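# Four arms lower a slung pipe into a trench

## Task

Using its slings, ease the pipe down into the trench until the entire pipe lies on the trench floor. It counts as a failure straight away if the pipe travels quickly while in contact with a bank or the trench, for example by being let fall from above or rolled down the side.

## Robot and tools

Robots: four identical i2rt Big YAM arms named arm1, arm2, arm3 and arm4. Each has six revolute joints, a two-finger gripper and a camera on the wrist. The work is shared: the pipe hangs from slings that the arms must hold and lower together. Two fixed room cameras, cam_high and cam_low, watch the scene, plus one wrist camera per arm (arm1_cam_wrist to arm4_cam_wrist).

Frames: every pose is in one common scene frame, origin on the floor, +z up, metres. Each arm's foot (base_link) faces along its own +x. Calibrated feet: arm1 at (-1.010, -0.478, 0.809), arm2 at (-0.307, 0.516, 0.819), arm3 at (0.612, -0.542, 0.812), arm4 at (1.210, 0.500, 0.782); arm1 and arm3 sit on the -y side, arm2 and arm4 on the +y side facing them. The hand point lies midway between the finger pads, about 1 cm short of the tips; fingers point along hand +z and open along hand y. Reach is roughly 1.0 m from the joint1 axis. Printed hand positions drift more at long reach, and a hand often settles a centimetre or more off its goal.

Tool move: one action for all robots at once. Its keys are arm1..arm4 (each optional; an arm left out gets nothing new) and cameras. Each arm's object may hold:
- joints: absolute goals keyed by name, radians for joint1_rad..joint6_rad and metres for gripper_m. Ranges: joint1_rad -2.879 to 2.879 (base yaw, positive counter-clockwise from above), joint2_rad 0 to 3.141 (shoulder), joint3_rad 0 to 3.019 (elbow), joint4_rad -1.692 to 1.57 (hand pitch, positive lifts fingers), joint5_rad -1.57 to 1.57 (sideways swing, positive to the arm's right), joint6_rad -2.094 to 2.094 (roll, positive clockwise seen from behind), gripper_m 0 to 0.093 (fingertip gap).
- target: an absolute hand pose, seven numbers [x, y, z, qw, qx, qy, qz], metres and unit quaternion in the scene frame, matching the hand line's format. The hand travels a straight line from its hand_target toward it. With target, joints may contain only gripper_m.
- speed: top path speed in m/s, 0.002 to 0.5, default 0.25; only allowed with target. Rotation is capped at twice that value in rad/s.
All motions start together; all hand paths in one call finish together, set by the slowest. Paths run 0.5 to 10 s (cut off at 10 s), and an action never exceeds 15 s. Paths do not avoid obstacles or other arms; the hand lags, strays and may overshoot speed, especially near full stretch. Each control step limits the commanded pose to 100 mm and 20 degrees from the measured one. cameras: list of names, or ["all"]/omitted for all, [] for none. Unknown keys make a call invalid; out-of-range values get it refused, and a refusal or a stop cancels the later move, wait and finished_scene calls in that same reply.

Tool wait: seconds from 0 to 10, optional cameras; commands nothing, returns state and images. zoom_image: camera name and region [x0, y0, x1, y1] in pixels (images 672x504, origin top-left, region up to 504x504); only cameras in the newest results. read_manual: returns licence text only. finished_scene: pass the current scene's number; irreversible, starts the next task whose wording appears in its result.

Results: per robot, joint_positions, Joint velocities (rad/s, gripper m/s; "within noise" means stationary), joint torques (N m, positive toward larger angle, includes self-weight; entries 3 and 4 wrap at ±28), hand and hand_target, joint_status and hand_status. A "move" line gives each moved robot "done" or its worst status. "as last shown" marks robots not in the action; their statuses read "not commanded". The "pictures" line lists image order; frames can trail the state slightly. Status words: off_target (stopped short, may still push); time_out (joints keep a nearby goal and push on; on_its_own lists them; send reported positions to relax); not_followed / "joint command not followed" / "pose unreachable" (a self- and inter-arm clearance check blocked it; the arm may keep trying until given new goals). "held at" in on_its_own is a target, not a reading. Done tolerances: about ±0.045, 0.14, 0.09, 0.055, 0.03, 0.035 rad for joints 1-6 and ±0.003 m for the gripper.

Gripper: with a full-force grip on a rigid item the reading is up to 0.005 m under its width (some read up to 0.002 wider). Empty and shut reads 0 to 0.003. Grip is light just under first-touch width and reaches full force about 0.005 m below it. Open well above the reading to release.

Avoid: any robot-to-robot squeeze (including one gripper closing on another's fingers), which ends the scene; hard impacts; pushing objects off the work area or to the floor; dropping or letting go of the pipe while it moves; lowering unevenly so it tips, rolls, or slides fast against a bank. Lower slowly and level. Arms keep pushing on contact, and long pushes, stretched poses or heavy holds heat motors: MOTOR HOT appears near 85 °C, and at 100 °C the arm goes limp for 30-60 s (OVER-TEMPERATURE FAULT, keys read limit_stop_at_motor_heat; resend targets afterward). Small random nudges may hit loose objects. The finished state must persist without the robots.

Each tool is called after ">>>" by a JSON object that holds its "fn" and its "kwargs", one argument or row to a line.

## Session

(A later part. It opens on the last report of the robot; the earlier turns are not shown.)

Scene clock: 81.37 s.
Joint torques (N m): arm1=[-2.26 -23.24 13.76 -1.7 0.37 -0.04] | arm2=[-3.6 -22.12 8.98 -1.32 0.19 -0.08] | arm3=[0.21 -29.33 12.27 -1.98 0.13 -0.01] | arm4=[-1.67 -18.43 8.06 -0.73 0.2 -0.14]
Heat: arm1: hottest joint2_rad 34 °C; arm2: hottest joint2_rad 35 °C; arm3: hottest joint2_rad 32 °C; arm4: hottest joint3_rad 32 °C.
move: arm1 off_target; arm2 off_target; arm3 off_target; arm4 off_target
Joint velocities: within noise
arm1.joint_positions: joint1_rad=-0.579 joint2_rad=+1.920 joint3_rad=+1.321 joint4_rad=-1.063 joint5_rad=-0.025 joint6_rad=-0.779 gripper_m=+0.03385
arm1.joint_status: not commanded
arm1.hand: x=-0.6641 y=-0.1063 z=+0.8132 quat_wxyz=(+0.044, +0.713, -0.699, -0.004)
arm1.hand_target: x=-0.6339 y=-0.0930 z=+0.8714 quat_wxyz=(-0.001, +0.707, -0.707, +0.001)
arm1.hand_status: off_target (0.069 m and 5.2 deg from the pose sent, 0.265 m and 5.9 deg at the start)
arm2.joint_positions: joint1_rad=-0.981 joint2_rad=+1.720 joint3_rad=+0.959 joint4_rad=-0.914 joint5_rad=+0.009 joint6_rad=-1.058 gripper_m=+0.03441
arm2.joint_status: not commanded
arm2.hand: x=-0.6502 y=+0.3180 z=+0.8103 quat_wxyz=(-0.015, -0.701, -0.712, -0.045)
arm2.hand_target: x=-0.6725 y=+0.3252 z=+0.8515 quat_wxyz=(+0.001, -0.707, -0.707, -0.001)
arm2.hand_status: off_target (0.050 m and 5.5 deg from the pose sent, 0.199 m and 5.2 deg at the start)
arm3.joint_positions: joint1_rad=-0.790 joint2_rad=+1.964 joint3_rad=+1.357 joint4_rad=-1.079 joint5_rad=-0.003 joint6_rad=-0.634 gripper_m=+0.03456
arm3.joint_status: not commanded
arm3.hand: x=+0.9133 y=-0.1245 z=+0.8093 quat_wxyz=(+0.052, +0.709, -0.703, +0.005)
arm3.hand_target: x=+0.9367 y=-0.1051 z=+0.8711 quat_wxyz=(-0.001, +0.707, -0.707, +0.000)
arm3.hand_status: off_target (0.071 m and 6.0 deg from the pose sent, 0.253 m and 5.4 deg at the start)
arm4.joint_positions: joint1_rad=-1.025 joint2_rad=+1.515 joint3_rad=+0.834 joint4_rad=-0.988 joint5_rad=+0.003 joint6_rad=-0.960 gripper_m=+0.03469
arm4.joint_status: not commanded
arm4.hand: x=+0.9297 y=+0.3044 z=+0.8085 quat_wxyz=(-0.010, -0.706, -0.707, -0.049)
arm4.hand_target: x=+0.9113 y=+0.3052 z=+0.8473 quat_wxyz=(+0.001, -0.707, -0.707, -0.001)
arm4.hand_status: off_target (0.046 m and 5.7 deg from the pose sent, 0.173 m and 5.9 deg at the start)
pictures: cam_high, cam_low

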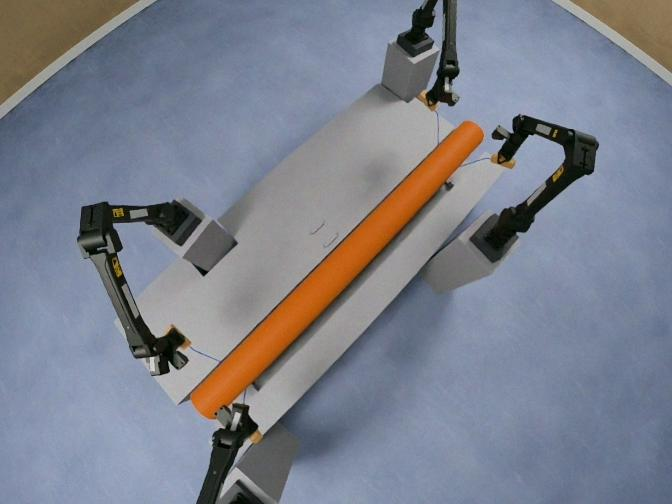

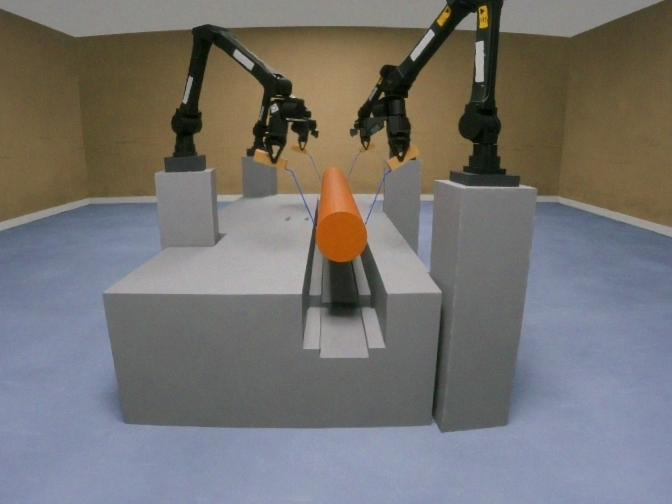

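>>> {"fn": "move", "kwargs": {
  "arm1": {"target": [-0.631, -0.091, 0.665, 0, 0.7071, -0.7071, 0], "speed": 0.06},
  "arm2": {"target": [-0.674, 0.323, 0.655, 0, -0.7071, -0.7071, 0], "speed": 0.06},
  "arm3": {"target": [0.939, -0.102, 0.668, 0, 0.7071, -0.7071, 0], "speed": 0.06},
  "arm4": {"target": [0.910, 0.306, 0.655, 0, -0.7071, -0.7071, 0], "speed": 0.06},
  "cameras": ["cam_low", "cam_high"]
}}

>>> {"fn": "zoom_image", "kwargs": {
  "camera": "cam_low",
  "region": [230, 180, 430, 380]
}}

Scene clock: 89.53 s.
Joint torques (N m): arm1=[-1.96 -25.64 6.26 -0.17 0.3 0.02] | arm2=[-3.78 -20.95 4.78 -1.06 0.12 -0.06] | arm3=[0.15 -31.09 6.13 -0.75 0.04 -0.05] | arm4=[-1.85 -17.49 2.86 -0.16 0.19 -0.09]
Heat: arm1: hottest joint2_rad 35 °C; arm2: hottest joint2_rad 36 °C; arm3: hottest joint2_rad 33 °C; arm4: hottest joint3_rad 32 °C.
move: arm1 off_target; arm2 off_target; arm3 off_target; arm4 off_target
Joint velocities: within noise
arm1.joint_positions: joint1_rad=-0.576 joint2_rad=+2.257 joint3_rad=+1.300 joint4_rad=-0.669 joint5_rad=-0.023 joint6_rad=-0.777 gripper_m=+0.03385
arm1.joint_status: not commanded
arm1.hand: x=-0.6542 y=-0.0979 z=+0.6329 quat_wxyz=(+0.026, +0.715, -0.699, -0.003)
arm1.hand_target: x=-0.6316 y=-0.0918 z=+0.6642 quat_wxyz=(+0.000, +0.707, -0.707, +0.000)
arm1.hand_status: off_target (0.040 m and 3.3 deg from the pose sent, 0.153 m and 5.2 deg at the start)
arm2.joint_positions: joint1_rad=-0.983 joint2_rad=+2.138 joint3_rad=+0.895 joint4_rad=-0.397 joint5_rad=+0.010 joint6_rad=-1.067 gripper_m=+0.03441
arm2.joint_status: not commanded
arm2.hand: x=-0.6443 y=+0.3194 z=+0.6299 quat_wxyz=(-0.010, -0.699, -0.715, -0.028)
arm2.hand_target: x=-0.6731 y=+0.3234 z=+0.6541 quat_wxyz=(+0.001, -0.707, -0.707, +0.000)
arm2.hand_status: off_target (0.039 m and 3.6 deg from the pose sent, 0.157 m and 5.5 deg at the start)
arm3.joint_positions: joint1_rad=-0.790 joint2_rad=+2.292 joint3_rad=+1.321 joint4_rad=-0.685 joint5_rad=-0.001 joint6_rad=-0.632 gripper_m=+0.03456
arm3.joint_status: not commanded
arm3.hand: x=+0.9156 y=-0.1209 z=+0.6267 quat_wxyz=(+0.037, +0.709, -0.704, +0.004)
arm3.hand_target: x=+0.9384 y=-0.1031 z=+0.6671 quat_wxyz=(+0.000, +0.707, -0.707, +0.000)
arm3.hand_status: off_target (0.051 m and 4.3 deg from the pose sent, 0.145 m and 6.0 deg at the start)
arm4.joint_positions: joint1_rad=-1.027 joint2_rad=+1.945 joint3_rad=+0.723 joint4_rad=-0.397 joint5_rad=+0.001 joint6_rad=-0.973 gripper_m=+0.03469
arm4.joint_status: not commanded
arm4.hand: x=+0.9295 y=+0.3041 z=+0.6348 quat_wxyz=(-0.006, -0.703, -0.711, -0.025)
arm4.hand_target: x=+0.9106 y=+0.3062 z=+0.6538 quat_wxyz=(+0.001, -0.707, -0.707, +0.000)
arm4.hand_status: off_target (0.028 m and 3.0 deg from the pose sent, 0.155 m and 5.7 deg at the start)
pictures: cam_high, cam_low

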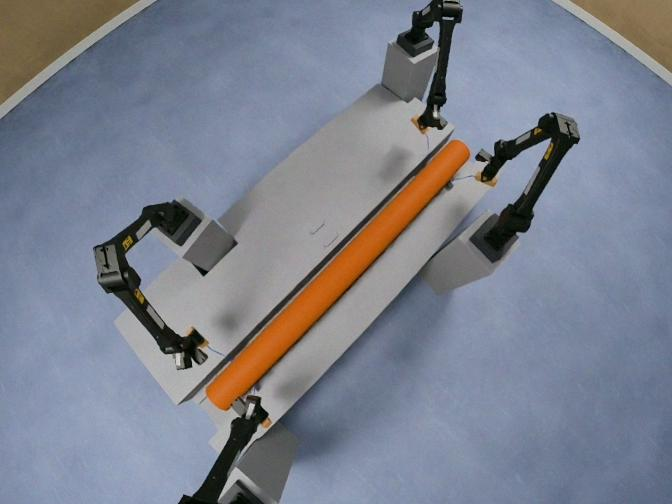

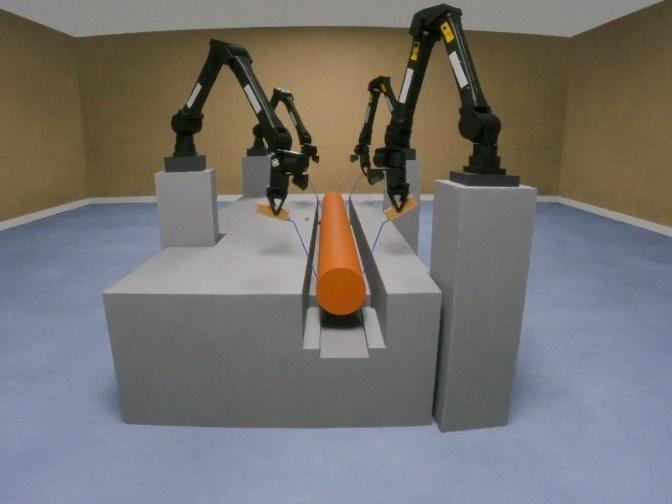

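Scaled by 2.520.

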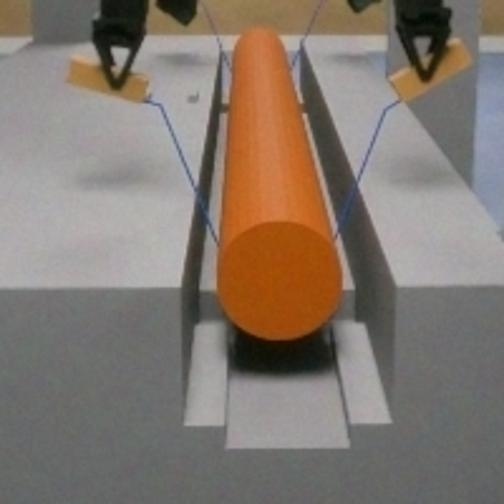

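>>> {"fn": "move", "kwargs": {
  "arm1": {"target": [-0.631, -0.089, 0.605, 0, 0.7071, -0.7071, 0], "speed": 0.04},
  "arm2": {"target": [-0.674, 0.324, 0.595, 0, -0.7071, -0.7071, 0], "speed": 0.04},
  "arm3": {"target": [0.939, -0.089, 0.610, 0, 0.7071, -0.7071, 0], "speed": 0.04},
  "arm4": {"target": [0.910, 0.315, 0.595, 0, -0.7071, -0.7071, 0], "speed": 0.04},
  "cameras": ["cam_low", "cam_high"]
}}

>>> {"fn": "zoom_image", "kwargs": {
  "camera": "cam_low",
  "region": [230, 180, 430, 380]
}}

Scene clock: 105.50 s.
Joint torques (N m): arm1=[-2.26 -23.59 6.28 -0.17 0.53 0.05] | arm2=[-3.72 -20.37 2.91 -0.84 0.22 -0.01] | arm3=[0.44 -29.92 6.35 -0.65 0 0.03] | arm4=[-2.14 -17.26 1.54 -0.16 0.35 -0.07]
Heat: arm1: hottest joint2_rad 37 °C; arm2: hottest joint2_rad 37 °C; arm3: hottest joint2_rad 34 °C; arm4: hottest joint3_rad 32 °C.
move: arm1 off_target; arm2 off_target; arm3 off_target; arm4 off_target
Joint velocities: within noise
arm1.joint_positions: joint1_rad=-0.567 joint2_rad=+2.359 joint3_rad=+1.321 joint4_rad=-0.568 joint5_rad=-0.028 joint6_rad=-0.776 gripper_m=+0.03385
arm1.joint_status: not commanded
arm1.hand: x=-0.6551 y=-0.0924 z=+0.5850 quat_wxyz=(+0.016, +0.717, -0.696, -0.006)
arm1.hand_target: x=-0.6313 y=-0.0894 z=+0.6050 quat_wxyz=(+0.000, +0.707, -0.707, +0.000)
arm1.hand_status: off_target (0.032 m and 2.6 deg from the pose sent, 0.037 m and 3.3 deg at the start)
arm2.joint_positions: joint1_rad=-0.987 joint2_rad=+2.287 joint3_rad=+0.941 joint4_rad=-0.275 joint5_rad=+0.007 joint6_rad=-1.074 gripper_m=+0.03441
arm2.joint_status: not commanded
arm2.hand: x=-0.6498 y=+0.3166 z=+0.5769 quat_wxyz=(-0.009, -0.698, -0.716, -0.019)
arm2.hand_target: x=-0.6732 y=+0.3243 z=+0.5942 quat_wxyz=(+0.000, -0.707, -0.707, +0.000)
arm2.hand_status: off_target (0.031 m and 2.8 deg from the pose sent, 0.046 m and 3.6 deg at the start)
arm3.joint_positions: joint1_rad=-0.780 joint2_rad=+2.405 joint3_rad=+1.374 joint4_rad=-0.613 joint5_rad=-0.001 joint6_rad=-0.626 gripper_m=+0.03456
arm3.joint_status: not commanded
arm3.hand: x=+0.9164 y=-0.1106 z=+0.5785 quat_wxyz=(+0.032, +0.711, -0.703, +0.003)
arm3.hand_target: x=+0.9384 y=-0.0899 z=+0.6100 quat_wxyz=(+0.000, +0.707, -0.707, +0.000)
arm3.hand_status: off_target (0.044 m and 3.7 deg from the pose sent, 0.043 m and 4.3 deg at the start)
arm4.joint_positions: joint1_rad=-1.046 joint2_rad=+2.116 joint3_rad=+0.734 joint4_rad=-0.222 joint5_rad=-0.004 joint6_rad=-0.996 gripper_m=+0.03469
arm4.joint_status: not commanded
arm4.hand: x=+0.9285 y=+0.3098 z=+0.5793 quat_wxyz=(-0.008, -0.701, -0.713, -0.017)
arm4.hand_target: x=+0.9106 y=+0.3151 z=+0.5941 quat_wxyz=(+0.001, -0.707, -0.707, +0.000)
arm4.hand_status: off_target (0.025 m and 2.3 deg from the pose sent, 0.046 m and 3.0 deg at the start)
pictures: cam_high, cam_low

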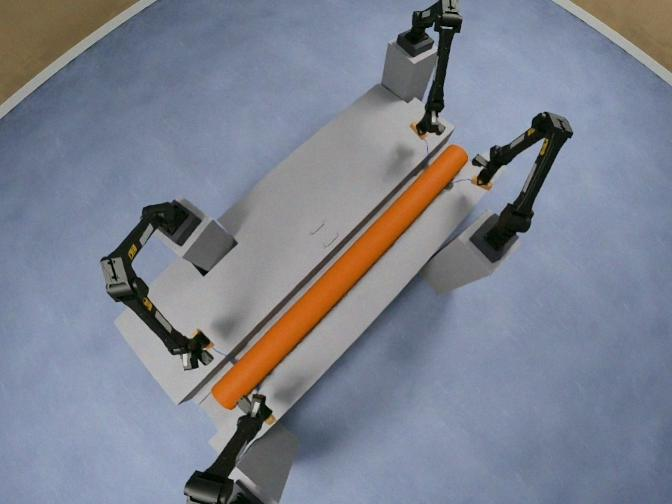

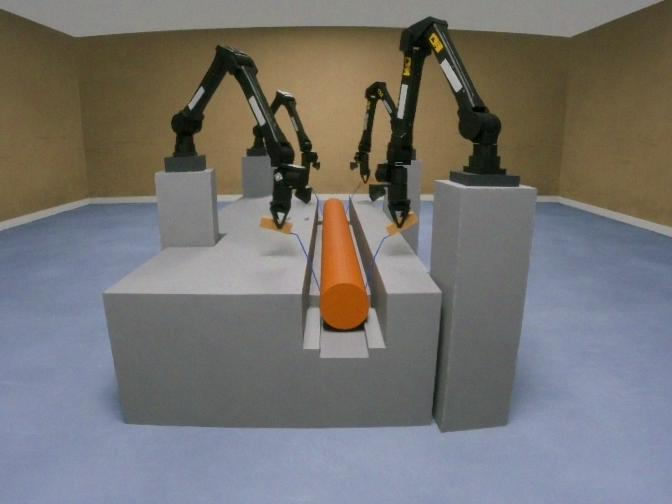

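Scaled by 2.520.

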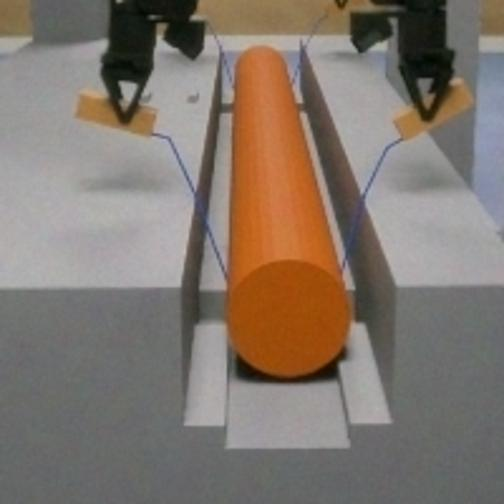

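>>> {"fn": "move", "kwargs": {
  "arm1": {"target": [-0.631, -0.089, 0.575, 0, 0.7071, -0.7071, 0], "speed": 0.025},
  "arm2": {"target": [-0.674, 0.324, 0.567, 0, -0.7071, -0.7071, 0], "speed": 0.025},
  "arm3": {"target": [0.939, -0.089, 0.578, 0, 0.7071, -0.7071, 0], "speed": 0.025},
  "arm4": {"target": [0.910, 0.315, 0.567, 0, -0.7071, -0.7071, 0], "speed": 0.025},
  "cameras": ["cam_low", "cam_high"]
}}

>>> {"fn": "zoom_image", "kwargs": {
  "camera": "cam_low",
  "region": [230, 180, 430, 380]
}}

Scene clock: 123.83 s.
Joint torques (N m): arm1=[-2.84 -21.95 5.82 0.09 0.54 0.08] | arm2=[-3.66 -19.37 2.48 -0.66 0.38 0] | arm3=[0.21 -27.28 6.45 -0.13 0 0.02] | arm4=[-1.67 -14.97 1.57 0.18 0.43 -0.04]
Heat: arm1: hottest joint2_rad 37 °C; arm2: hottest joint2_rad 38 °C; arm3: hottest joint2_rad 38 °C; arm4: hottest joint2_rad 31 °C.
move: arm1 off_target; arm2 off_target; arm3 off_target; arm4 off_target
Joint velocities: within noise
arm1.joint_positions: joint1_rad=-0.565 joint2_rad=+2.408 joint3_rad=+1.347 joint4_rad=-0.531 joint5_rad=-0.030 joint6_rad=-0.775 gripper_m=+0.03385
arm1.joint_status: not commanded
arm1.hand: x=-0.6521 y=-0.0871 z=+0.5647 quat_wxyz=(+0.009, +0.718, -0.696, -0.007)
arm1.hand_target: x=-0.6313 y=-0.0893 z=+0.5750 quat_wxyz=(+0.000, +0.707, -0.707, +0.000)
arm1.hand_status: off_target (0.024 m and 2.3 deg from the pose sent, 0.026 m and 2.6 deg at the start)
arm2.joint_positions: joint1_rad=-0.988 joint2_rad=+2.349 joint3_rad=+0.970 joint4_rad=-0.228 joint5_rad=+0.002 joint6_rad=-1.079 gripper_m=+0.03442
arm2.joint_status: not commanded
arm2.hand: x=-0.6547 y=+0.3131 z=+0.5554 quat_wxyz=(-0.009, -0.697, -0.717, -0.011)
arm2.hand_target: x=-0.6734 y=+0.3240 z=+0.5666 quat_wxyz=(+0.000, -0.707, -0.707, +0.000)
arm2.hand_status: off_target (0.025 m and 2.3 deg from the pose sent, 0.027 m and 2.8 deg at the start)
arm3.joint_positions: joint1_rad=-0.779 joint2_rad=+2.442 joint3_rad=+1.395 joint4_rad=-0.580 joint5_rad=-0.001 joint6_rad=-0.625 gripper_m=+0.03457
arm3.joint_status: not commanded
arm3.hand: x=+0.9201 y=-0.1047 z=+0.5634 quat_wxyz=(+0.023, +0.711, -0.703, +0.002)
arm3.hand_target: x=+0.9387 y=-0.0894 z=+0.5786 quat_wxyz=(+0.000, +0.707, -0.707, +0.000)
arm3.hand_status: off_target (0.029 m and 2.7 deg from the pose sent, 0.031 m and 3.7 deg at the start)
arm4.joint_positions: joint1_rad=-1.055 joint2_rad=+2.174 joint3_rad=+0.751 joint4_rad=-0.166 joint5_rad=-0.007 joint6_rad=-1.002 gripper_m=+0.03469
arm4.joint_status: not commanded
arm4.hand: x=+0.9232 y=+0.3094 z=+0.5613 quat_wxyz=(-0.008, -0.702, -0.712, -0.009)
arm4.hand_target: x=+0.9103 y=+0.3150 z=+0.5669 quat_wxyz=(+0.000, -0.707, -0.707, +0.000)
arm4.hand_status: off_target (0.015 m and 1.5 deg from the pose sent, 0.023 m and 2.3 deg at the start)
pictures: cam_high, cam_low

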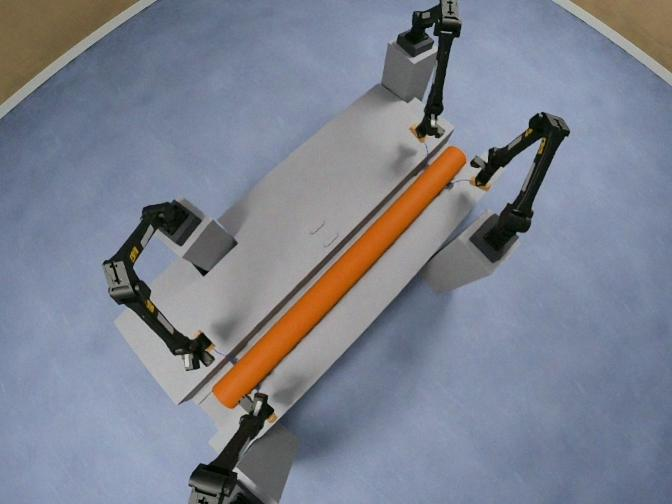

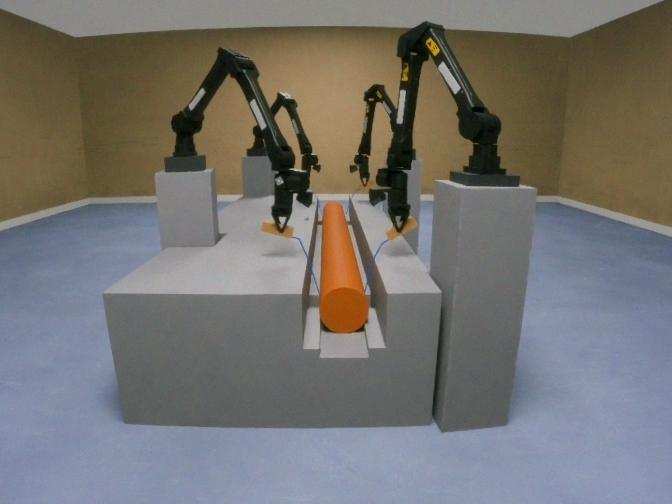

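Scaled by 2.520.

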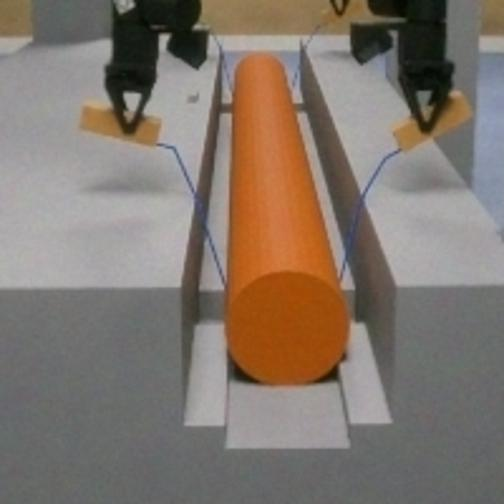

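>>> {"fn": "move", "kwargs": {
  "arm1": {"target": [-0.631, -0.089, 0.54, 0, 0.7071, -0.7071, 0], "speed": 0.025},
  "arm2": {"target": [-0.674, 0.320, 0.535, 0, -0.7071, -0.7071, 0], "speed": 0.025},
  "arm3": {"target": [0.939, -0.089, 0.542, 0, 0.7071, -0.7071, 0], "speed": 0.025},
  "arm4": {"target": [0.912, 0.311, 0.535, 0, -0.7071, -0.7071, 0], "speed": 0.025},
  "cameras": ["cam_low", "cam_high"]
}}

>>> {"fn": "zoom_image", "kwargs": {
  "camera": "cam_low",
  "region": [230, 180, 430, 380]
}}

Scene clock: 128.70 s.
Joint torques (N m): arm1=[-1.38 -17.9 6.64 0.79 0.06 0.08] | arm2=[-1.55 -16.62 3.58 0.03 -0.07 0.09] | arm3=[0.26 -24.23 6.37 0.43 -0.03 0.03] | arm4=[-0.09 -13.33 1.89 0.69 0.09 0.12]
Heat: arm1: hottest joint2_rad 37 °C; arm2: hottest joint2_rad 38 °C; arm3: hottest joint2_rad 38 °C; arm4: hottest joint2_rad 31 °C.
move: arm1 off_target; arm2 off_target; arm3 off_target; arm4 off_target
Joint velocities: within noise
arm1.joint_positions: joint1_rad=-0.583 joint2_rad=+2.440 joint3_rad=+1.367 joint4_rad=-0.511 joint5_rad=-0.019 joint6_rad=-0.775 gripper_m=+0.03385
arm1.joint_status: not commanded
arm1.hand: x=-0.6402 y=-0.0920 z=+0.5519 quat_wxyz=(+0.005, +0.712, -0.702, -0.001)
arm1.hand_target: x=-0.6314 y=-0.0894 z=+0.5405 quat_wxyz=(+0.000, +0.707, -0.707, +0.000)
arm1.hand_status: off_target (0.015 m and 1.0 deg from the pose sent, 0.033 m and 2.3 deg at the start)
arm2.joint_positions: joint1_rad=-1.009 joint2_rad=+2.405 joint3_rad=+0.996 joint4_rad=-0.201 joint5_rad=+0.012 joint6_rad=-1.079 gripper_m=+0.03442
arm2.joint_status: not commanded
arm2.hand: x=-0.6598 y=+0.3215 z=+0.5354 quat_wxyz=(-0.005, -0.704, -0.710, -0.013)
arm2.hand_target: x=-0.6739 y=+0.3201 z=+0.5353 quat_wxyz=(+0.000, -0.707, -0.707, +0.000)
arm2.hand_status: off_target (0.014 m and 1.7 deg from the pose sent, 0.029 m and 2.3 deg at the start)
arm3.joint_positions: joint1_rad=-0.780 joint2_rad=+2.485 joint3_rad=+1.432 joint4_rad=-0.545 joint5_rad=+0.000 joint6_rad=-0.625 gripper_m=+0.03457
arm3.joint_status: not commanded
arm3.hand: x=+0.9276 y=-0.0944 z=+0.5475 quat_wxyz=(+0.009, +0.711, -0.703, +0.000)
arm3.hand_target: x=+0.9388 y=-0.0894 z=+0.5423 quat_wxyz=(+0.000, +0.707, -0.707, +0.000)
arm3.hand_status: off_target (0.014 m and 1.2 deg from the pose sent, 0.033 m and 2.7 deg at the start)
arm4.joint_positions: joint1_rad=-1.065 joint2_rad=+2.255 joint3_rad=+0.773 joint4_rad=-0.111 joint5_rad=+0.003 joint6_rad=-1.003 gripper_m=+0.03469
arm4.joint_status: not commanded
arm4.hand: x=+0.9223 y=+0.3146 z=+0.5360 quat_wxyz=(-0.003, -0.706, -0.708, -0.012)
arm4.hand_target: x=+0.9121 y=+0.3111 z=+0.5353 quat_wxyz=(+0.000, -0.707, -0.707, +0.000)
arm4.hand_status: off_target (0.011 m and 1.4 deg from the pose sent, 0.029 m and 1.5 deg at the start)
pictures: cam_high, cam_low

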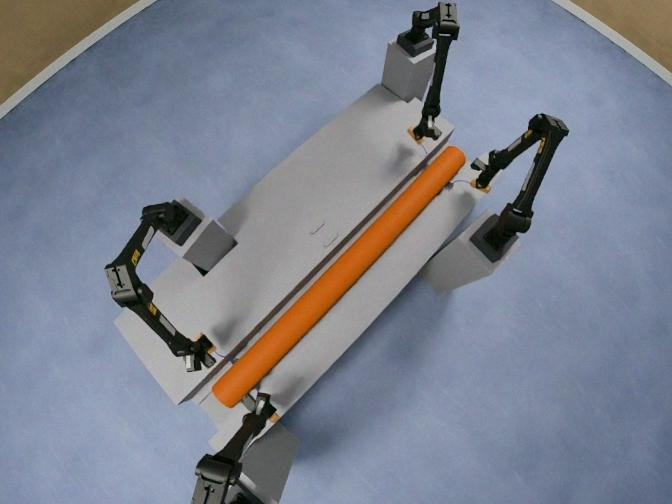

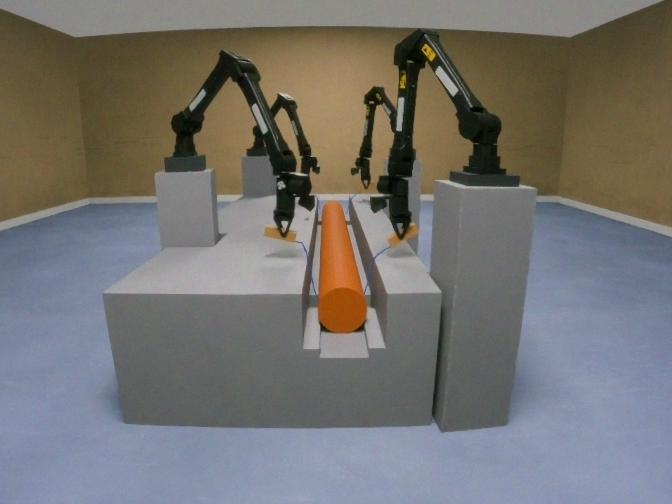

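Scaled by 2.520.

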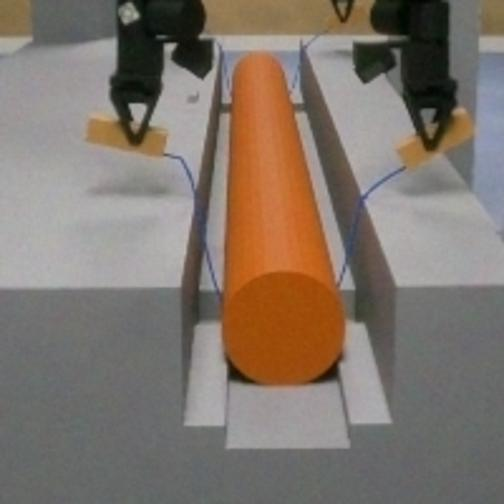

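>>> {"fn": "zoom_image", "kwargs": {
  "camera": "cam_low",
  "region": [300, 270, 390, 360]
}}

>>> {"fn": "zoom_image", "kwargs": {
  "camera": "cam_low",
  "region": [300, 180, 380, 240]
}}

Scaled by 5.600.

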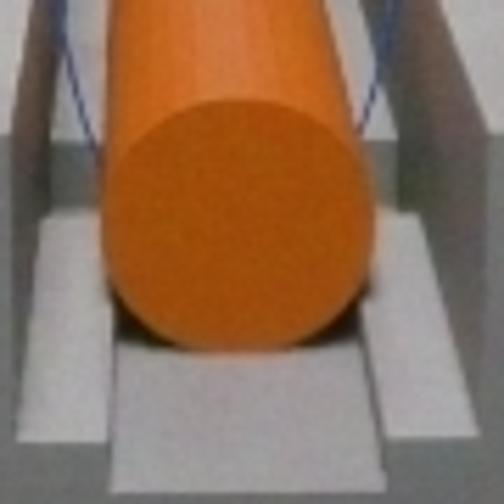

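Scaled by 6.300.

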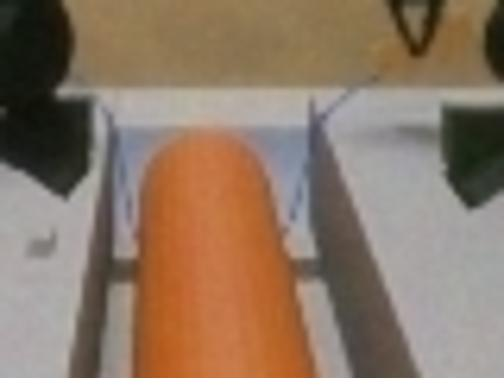

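>>> {"fn": "move", "kwargs": {
  "arm1": {"target": [-0.634, -0.095, 0.51, 0, 0.7071, -0.7071, 0], "speed": 0.025},
  "arm2": {"target": [-0.674, 0.308, 0.51, 0, -0.7071, -0.7071, 0], "speed": 0.025},
  "arm3": {"target": [0.936, -0.097, 0.512, 0, 0.7071, -0.7071, 0], "speed": 0.025},
  "arm4": {"target": [0.912, 0.301, 0.51, 0, -0.7071, -0.7071, 0], "speed": 0.025},
  "cameras": ["cam_low", "cam_high"]
}}

>>> {"fn": "zoom_image", "kwargs": {
  "camera": "cam_low",
  "region": [230, 180, 430, 380]
}}

Scene clock: 137.77 s.
Joint torques (N m): arm1=[-0.85 -18.78 6.22 1.05 0.08 0.01] | arm2=[0.26 -17.08 3.29 0.08 -0.1 0.22] | arm3=[0.32 -24.41 5.86 0.43 -0.03 -0.03] | arm4=[1.08 -13.92 1.43 0.68 0.07 0.32]
Heat: arm1: hottest joint2_rad 37 °C; arm2: hottest joint2_rad 38 °C; arm3: hottest joint2_rad 38 °C; arm4: hottest joint2_rad 30 °C.
move: arm1 off_target; arm2 off_target; arm3 off_target; arm4 done
Joint velocities: within noise
arm1.joint_positions: joint1_rad=-0.585 joint2_rad=+2.502 joint3_rad=+1.380 joint4_rad=-0.461 joint5_rad=-0.019 joint6_rad=-0.775 gripper_m=+0.03385
arm1.joint_status: not commanded
arm1.hand: x=-0.6430 y=-0.0965 z=+0.5223 quat_wxyz=(+0.005, +0.712, -0.703, -0.001)
arm1.hand_target: x=-0.6344 y=-0.0954 z=+0.5104 quat_wxyz=(+0.000, +0.707, -0.707, +0.000)
arm1.hand_status: off_target (0.015 m and 0.9 deg from the pose sent, 0.042 m and 1.0 deg at the start)
arm2.joint_positions: joint1_rad=-1.009 joint2_rad=+2.476 joint3_rad=+1.047 joint4_rad=-0.180 joint5_rad=+0.012 joint6_rad=-1.066 gripper_m=+0.03442
arm2.joint_status: not commanded
arm2.hand: x=-0.6655 y=+0.3180 z=+0.5107 quat_wxyz=(-0.005, -0.709, -0.706, -0.013)
arm2.hand_target: x=-0.6738 y=+0.3080 z=+0.5104 quat_wxyz=(+0.000, -0.707, -0.707, +0.000)
arm2.hand_status: off_target (0.013 m and 1.6 deg from the pose sent, 0.032 m and 1.7 deg at the start)
arm3.joint_positions: joint1_rad=-0.784 joint2_rad=+2.542 joint3_rad=+1.438 joint4_rad=-0.492 joint5_rad=+0.000 joint6_rad=-0.625 gripper_m=+0.03457
arm3.joint_status: not commanded
arm3.hand: x=+0.9254 y=-0.1011 z=+0.5186 quat_wxyz=(+0.008, +0.710, -0.705, +0.000)
arm3.hand_target: x=+0.9358 y=-0.0973 z=+0.5123 quat_wxyz=(+0.000, +0.707, -0.707, +0.000)
arm3.hand_status: off_target (0.013 m and 1.0 deg from the pose sent, 0.037 m and 1.2 deg at the start)
arm4.joint_positions: joint1_rad=-1.060 joint2_rad=+2.334 joint3_rad=+0.820 joint4_rad=-0.076 joint5_rad=+0.003 joint6_rad=-0.997 gripper_m=+0.03469
arm4.joint_status: not commanded
arm4.hand: x=+0.9174 y=+0.3092 z=+0.5113 quat_wxyz=(-0.003, -0.706, -0.708, -0.010)
arm4.hand_target: x=+0.9121 y=+0.3011 z=+0.5102 quat_wxyz=(+0.000, -0.707, -0.707, +0.000)
arm4.hand_status: done (0.010 m and 1.2 deg from the pose sent, 0.031 m and 1.4 deg at the start)
pictures: cam_high, cam_low

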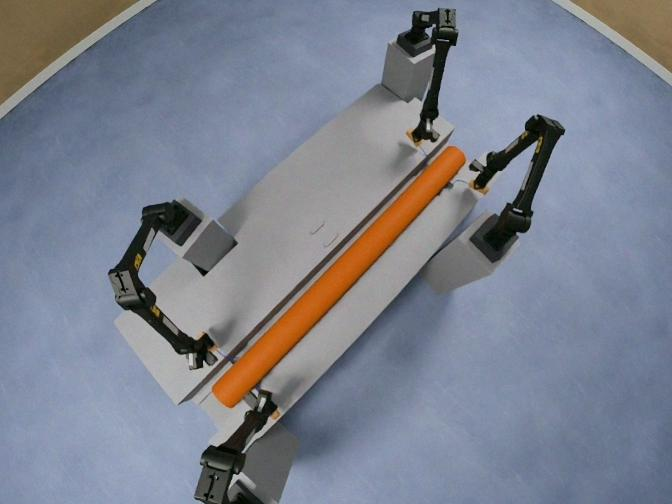

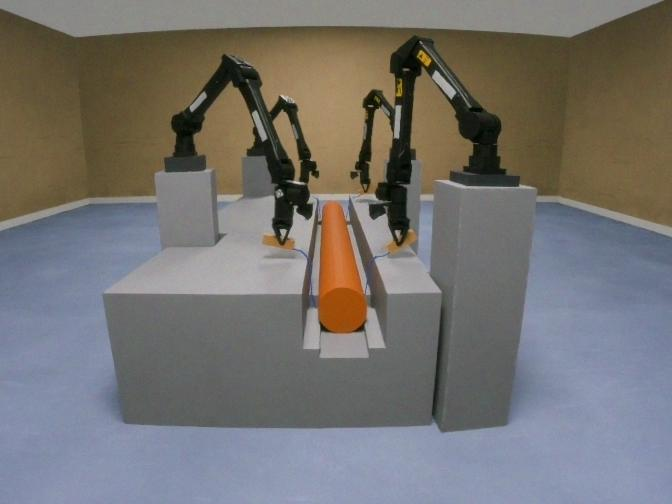

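Scaled by 2.520.

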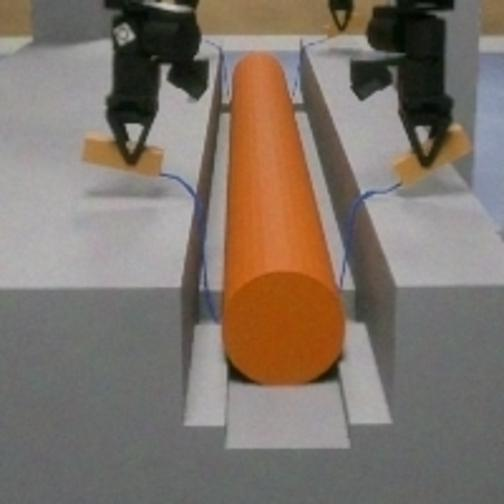

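>>> {"fn": "move", "kwargs": {
  "arm1": {"target": [-0.638, -0.116, 0.476, 0, 0.7071, -0.7071, 0], "speed": 0.05},
  "arm2": {"target": [-0.673, 0.279, 0.476, 0, -0.7071, -0.7071, 0], "speed": 0.05},
  "arm3": {"target": [0.933, -0.122, 0.476, 0, 0.7071, -0.7071, 0], "speed": 0.05},
  "arm4": {"target": [0.914, 0.279, 0.476, 0, -0.7071, -0.7071, 0], "speed": 0.05},
  "cameras": ["cam_low"]
}}

>>> {"fn": "move", "kwargs": {
  "arm1": {"target": [-0.638, -0.116, 0.457, 0, 0.7071, -0.7071, 0], "speed": 0.04},
  "arm2": {"target": [-0.673, 0.279, 0.457, 0, -0.7071, -0.7071, 0], "speed": 0.04},
  "arm3": {"target": [0.933, -0.122, 0.457, 0, 0.7071, -0.7071, 0], "speed": 0.04},
  "arm4": {"target": [0.914, 0.279, 0.457, 0, -0.7071, -0.7071, 0], "speed": 0.04},
  "cameras": ["cam_low", "cam_high"]
}}

>>> {"fn": "zoom_image", "kwargs": {
  "camera": "cam_low",
  "region": [230, 180, 430, 380]
}}

Scene clock: 144.70 s.
Joint torques (N m): arm1=[-1.61 -17.32 4.78 1.36 0.05 -0.06] | arm2=[2.49 -13.57 6.71 0.16 -0.35 0.37] | arm3=[0.32 -24.18 3.43 0.53 -0.05 -0.06] | arm4=[3.43 -10.05 4.19 1.39 -0.82 0.3]
Heat: arm1: hottest joint2_rad 37 °C; arm2: hottest joint2_rad 37 °C; arm3: hottest joint2_rad 38 °C; arm4: hottest joint2_rad 30 °C.
move: arm1 off_target; arm2 off_target; arm3 off_target; arm4 off_target
Joint velocities: within noise
arm1.joint_positions: joint1_rad=-0.605 joint2_rad=+2.553 joint3_rad=+1.380 joint4_rad=-0.390 joint5_rad=-0.019 joint6_rad=-0.787 gripper_m=+0.03385
arm1.joint_status: not commanded
arm1.hand: x=-0.6382 y=-0.1073 z=+0.4968 quat_wxyz=(-0.006, +0.709, -0.706, -0.002)
arm1.hand_target: x=-0.6388 y=-0.1164 z=+0.4768 quat_wxyz=(+0.000, +0.707, -0.707, +0.000)
arm1.hand_status: off_target (0.023 m and 0.7 deg from the pose sent, 0.051 m and 0.9 deg at the start)
arm2.joint_positions: joint1_rad=-0.978 joint2_rad=+2.527 joint3_rad=+1.095 joint4_rad=-0.175 joint5_rad=+0.017 joint6_rad=-1.025 gripper_m=+0.03442
arm2.joint_status: not commanded
arm2.hand: x=-0.6661 y=+0.3037 z=+0.4930 quat_wxyz=(-0.002, -0.712, -0.702, -0.013)
arm2.hand_target: x=-0.6717 y=+0.2798 z=+0.4778 quat_wxyz=(+0.000, -0.707, -0.707, +0.000)
arm2.hand_status: off_target (0.031 m and 1.8 deg from the pose sent, 0.053 m and 1.6 deg at the start)
arm3.joint_positions: joint1_rad=-0.808 joint2_rad=+2.603 joint3_rad=+1.438 joint4_rad=-0.405 joint5_rad=+0.000 joint6_rad=-0.645 gripper_m=+0.03457
arm3.joint_status: not commanded
arm3.hand: x=+0.9328 y=-0.1130 z=+0.4869 quat_wxyz=(-0.005, +0.708, -0.706, -0.002)
arm3.hand_target: x=+0.9328 y=-0.1221 z=+0.4763 quat_wxyz=(+0.000, +0.707, -0.707, +0.000)
arm3.hand_status: off_target (0.014 m and 0.7 deg from the pose sent, 0.048 m and 1.0 deg at the start)
arm4.joint_positions: joint1_rad=-1.042 joint2_rad=+2.386 joint3_rad=+0.851 joint4_rad=-0.068 joint5_rad=+0.026 joint6_rad=-0.945 gripper_m=+0.03469
arm4.joint_status: not commanded
arm4.hand: x=+0.9187 y=+0.3072 z=+0.4944 quat_wxyz=(+0.008, -0.718, -0.696, -0.019)
arm4.hand_target: x=+0.9152 y=+0.2803 z=+0.4783 quat_wxyz=(-0.001, -0.707, -0.707, +0.000)
arm4.hand_status: off_target (0.034 m and 2.9 deg from the pose sent, 0.047 m and 1.2 deg at the start)

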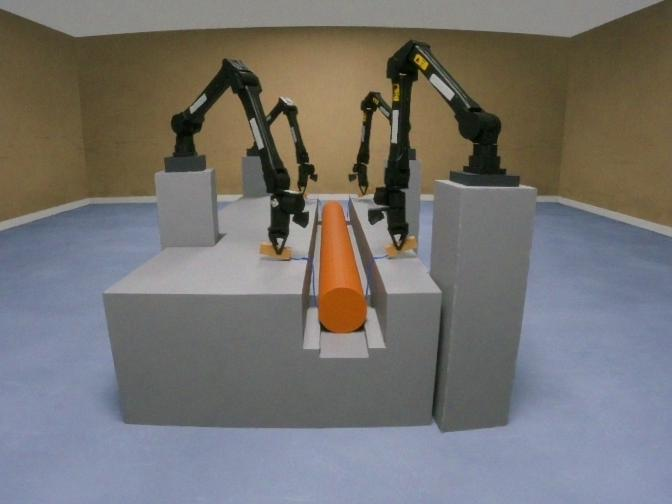

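Scene clock: 145.73 s.
Joint torques (N m): arm1=[-1.2 -14.45 6.06 1.77 0.18 0.02] | arm2=[2.37 -14.92 4.98 0.8 -0.47 0.27] | arm3=[0.38 -20.42 5.22 0.91 -0.04 0.01] | arm4=[2.49 -11.34 3.02 1.32 -0.4 0.28]
Heat: arm1: hottest joint2_rad 37 °C; arm2: hottest joint2_rad 37 °C; arm3: hottest joint2_rad 38 °C; arm4: hottest joint2_rad 30 °C.
move: arm1 off_target; arm2 off_target; arm3 off_target; arm4 off_target
Joint velocities: within noise
arm1.joint_positions: joint1_rad=-0.607 joint2_rad=+2.557 joint3_rad=+1.380 joint4_rad=-0.386 joint5_rad=-0.022 joint6_rad=-0.795 gripper_m=+0.03385
arm1.joint_status: not commanded
arm1.hand: x=-0.6380 y=-0.1085 z=+0.4947 quat_wxyz=(-0.006, +0.711, -0.704, -0.003)
arm1.hand_target: x=-0.6400 y=-0.1176 z=+0.4598 quat_wxyz=(+0.000, +0.707, -0.707, +0.000)
arm1.hand_status: off_target (0.038 m and 0.9 deg from the pose sent, 0.041 m and 0.7 deg at the start)
arm2.joint_positions: joint1_rad=-0.978 joint2_rad=+2.590 joint3_rad=+1.146 joint4_rad=-0.175 joint5_rad=+0.020 joint6_rad=-1.015 gripper_m=+0.03442
arm2.joint_status: not commanded
arm2.hand: x=-0.6684 y=+0.3024 z=+0.4701 quat_wxyz=(-0.002, -0.715, -0.698, -0.019)
arm2.hand_target: x=-0.6721 y=+0.2796 z=+0.4584 quat_wxyz=(-0.001, -0.707, -0.707, +0.000)
arm2.hand_status: off_target (0.027 m and 2.6 deg from the pose sent, 0.044 m and 1.8 deg at the start)
arm3.joint_positions: joint1_rad=-0.808 joint2_rad=+2.608 joint3_rad=+1.438 joint4_rad=-0.397 joint5_rad=+0.000 joint6_rad=-0.653 gripper_m=+0.03457
arm3.joint_status: not commanded
arm3.hand: x=+0.9325 y=-0.1133 z=+0.4843 quat_wxyz=(-0.007, +0.711, -0.703, -0.003)
arm3.hand_target: x=+0.9320 y=-0.1229 z=+0.4585 quat_wxyz=(+0.000, +0.707, -0.707, +0.000)
arm3.hand_status: off_target (0.029 m and 1.0 deg from the pose sent, 0.031 m and 0.7 deg at the start)
arm4.joint_positions: joint1_rad=-1.028 joint2_rad=+2.455 joint3_rad=+0.896 joint4_rad=-0.040 joint5_rad=+0.015 joint6_rad=-0.942 gripper_m=+0.03469
arm4.joint_status: not commanded
arm4.hand: x=+0.9176 y=+0.2981 z=+0.4715 quat_wxyz=(+0.003, -0.714, -0.700, -0.016)
arm4.hand_target: x=+0.9147 y=+0.2797 z=+0.4583 quat_wxyz=(+0.000, -0.707, -0.707, +0.000)
arm4.hand_status: off_target (0.024 m and 2.1 deg from the pose sent, 0.047 m and 2.9 deg at the start)
pictures: cam_high, cam_low

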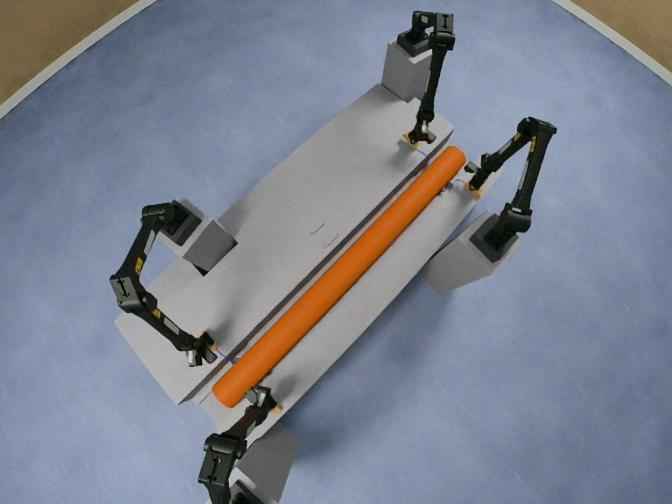

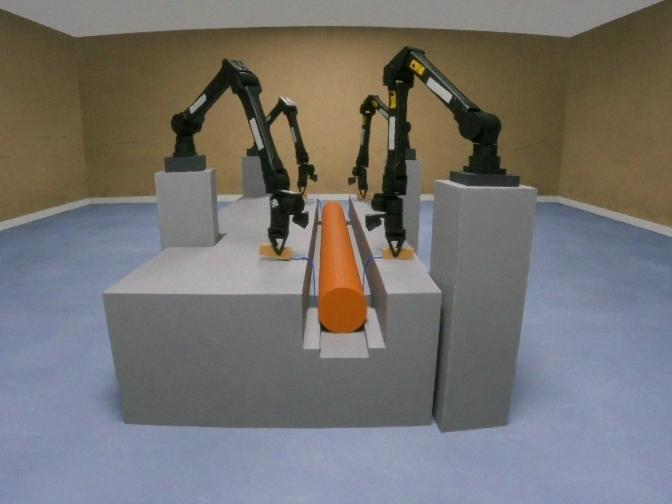

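Scaled by 2.520.

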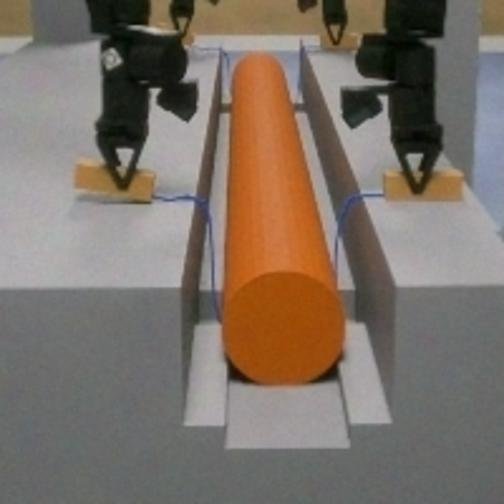

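>>> {"fn": "move", "kwargs": {
  "arm1": {"target": [-0.640, -0.119, 0.435, 0, 0.7071, -0.7071, 0], "speed": 0.04},
  "arm3": {"target": [0.932, -0.123, 0.437, 0, 0.7071, -0.7071, 0], "speed": 0.04},
  "cameras": ["cam_low"]
}}

>>> {"fn": "zoom_image", "kwargs": {
  "camera": "cam_low",
  "region": [230, 180, 430, 380]
}}

Scene clock: 149.33 s.
Joint torques (N m): arm1=[-0.26 -14.21 6.57 1.99 0.05 0.03] | arm2=[2.49 -14.97 4.97 0.79 -0.47 0.27] | arm3=[0.91 -18.9 6.04 1.25 0.1 0.12] | arm4=[2.49 -11.4 3 1.31 -0.4 0.27]
Heat: arm1: hottest joint2_rad 37 °C; arm2: hottest joint2_rad 37 °C; arm3: hottest joint2_rad 38 °C; arm4: hottest joint2_rad 30 °C.
move: arm1 off_target; arm3 off_target
Joint velocities: within noise
arm1.joint_positions: joint1_rad=-0.619 joint2_rad=+2.602 joint3_rad=+1.392 joint4_rad=-0.363 joint5_rad=-0.019 joint6_rad=-0.801 gripper_m=+0.03386
arm1.joint_status: not commanded
arm1.hand: x=-0.6385 y=-0.1183 z=+0.4745 quat_wxyz=(-0.001, +0.709, -0.706, -0.001)
arm1.hand_target: x=-0.6422 y=-0.1213 z=+0.4380 quat_wxyz=(+0.000, +0.707, -0.707, +0.000)
arm1.hand_status: off_target (0.040 m and 0.3 deg from the pose sent, 0.061 m and 0.9 deg at the start)
arm2, arm4: as last shown
arm2.joint_positions: joint1_rad=-0.978 joint2_rad=+2.590 joint3_rad=+1.146 joint4_rad=-0.175 joint5_rad=+0.020 joint6_rad=-1.014 gripper_m=+0.03442
arm2.hand: x=-0.6684 y=+0.3024 z=+0.4701 quat_wxyz=(-0.002, -0.716, -0.698, -0.019)
arm3.joint_positions: joint1_rad=-0.814 joint2_rad=+2.635 joint3_rad=+1.449 joint4_rad=-0.384 joint5_rad=-0.003 joint6_rad=-0.661 gripper_m=+0.03457
arm3.joint_status: not commanded
arm3.hand: x=+0.9330 y=-0.1174 z=+0.4718 quat_wxyz=(-0.005, +0.711, -0.703, -0.004)
arm3.hand_target: x=+0.9306 y=-0.1246 z=+0.4394 quat_wxyz=(+0.000, +0.707, -0.707, +0.000)
arm3.hand_status: off_target (0.035 m and 1.0 deg from the pose sent, 0.048 m and 1.0 deg at the start)

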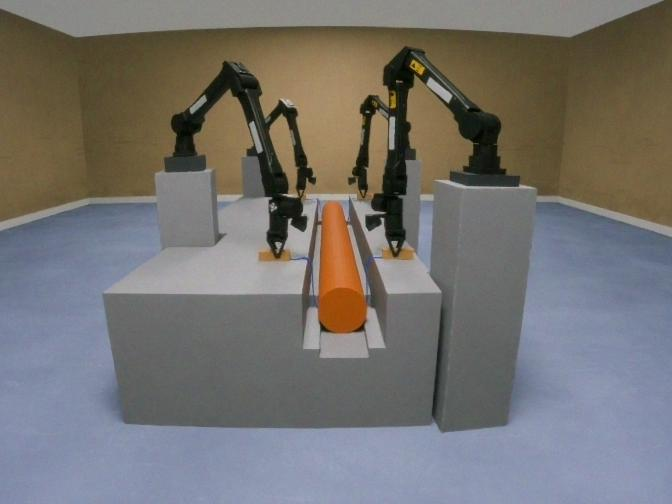

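Scaled by 2.520.

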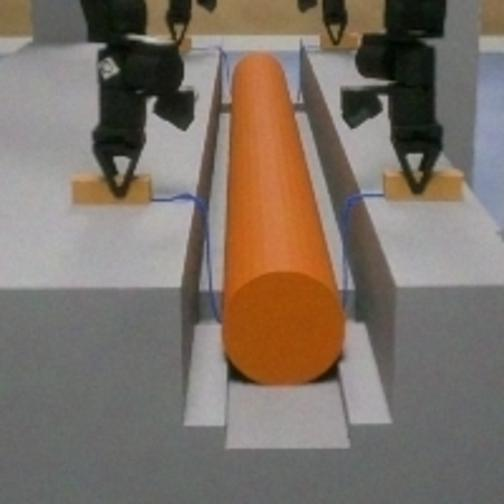

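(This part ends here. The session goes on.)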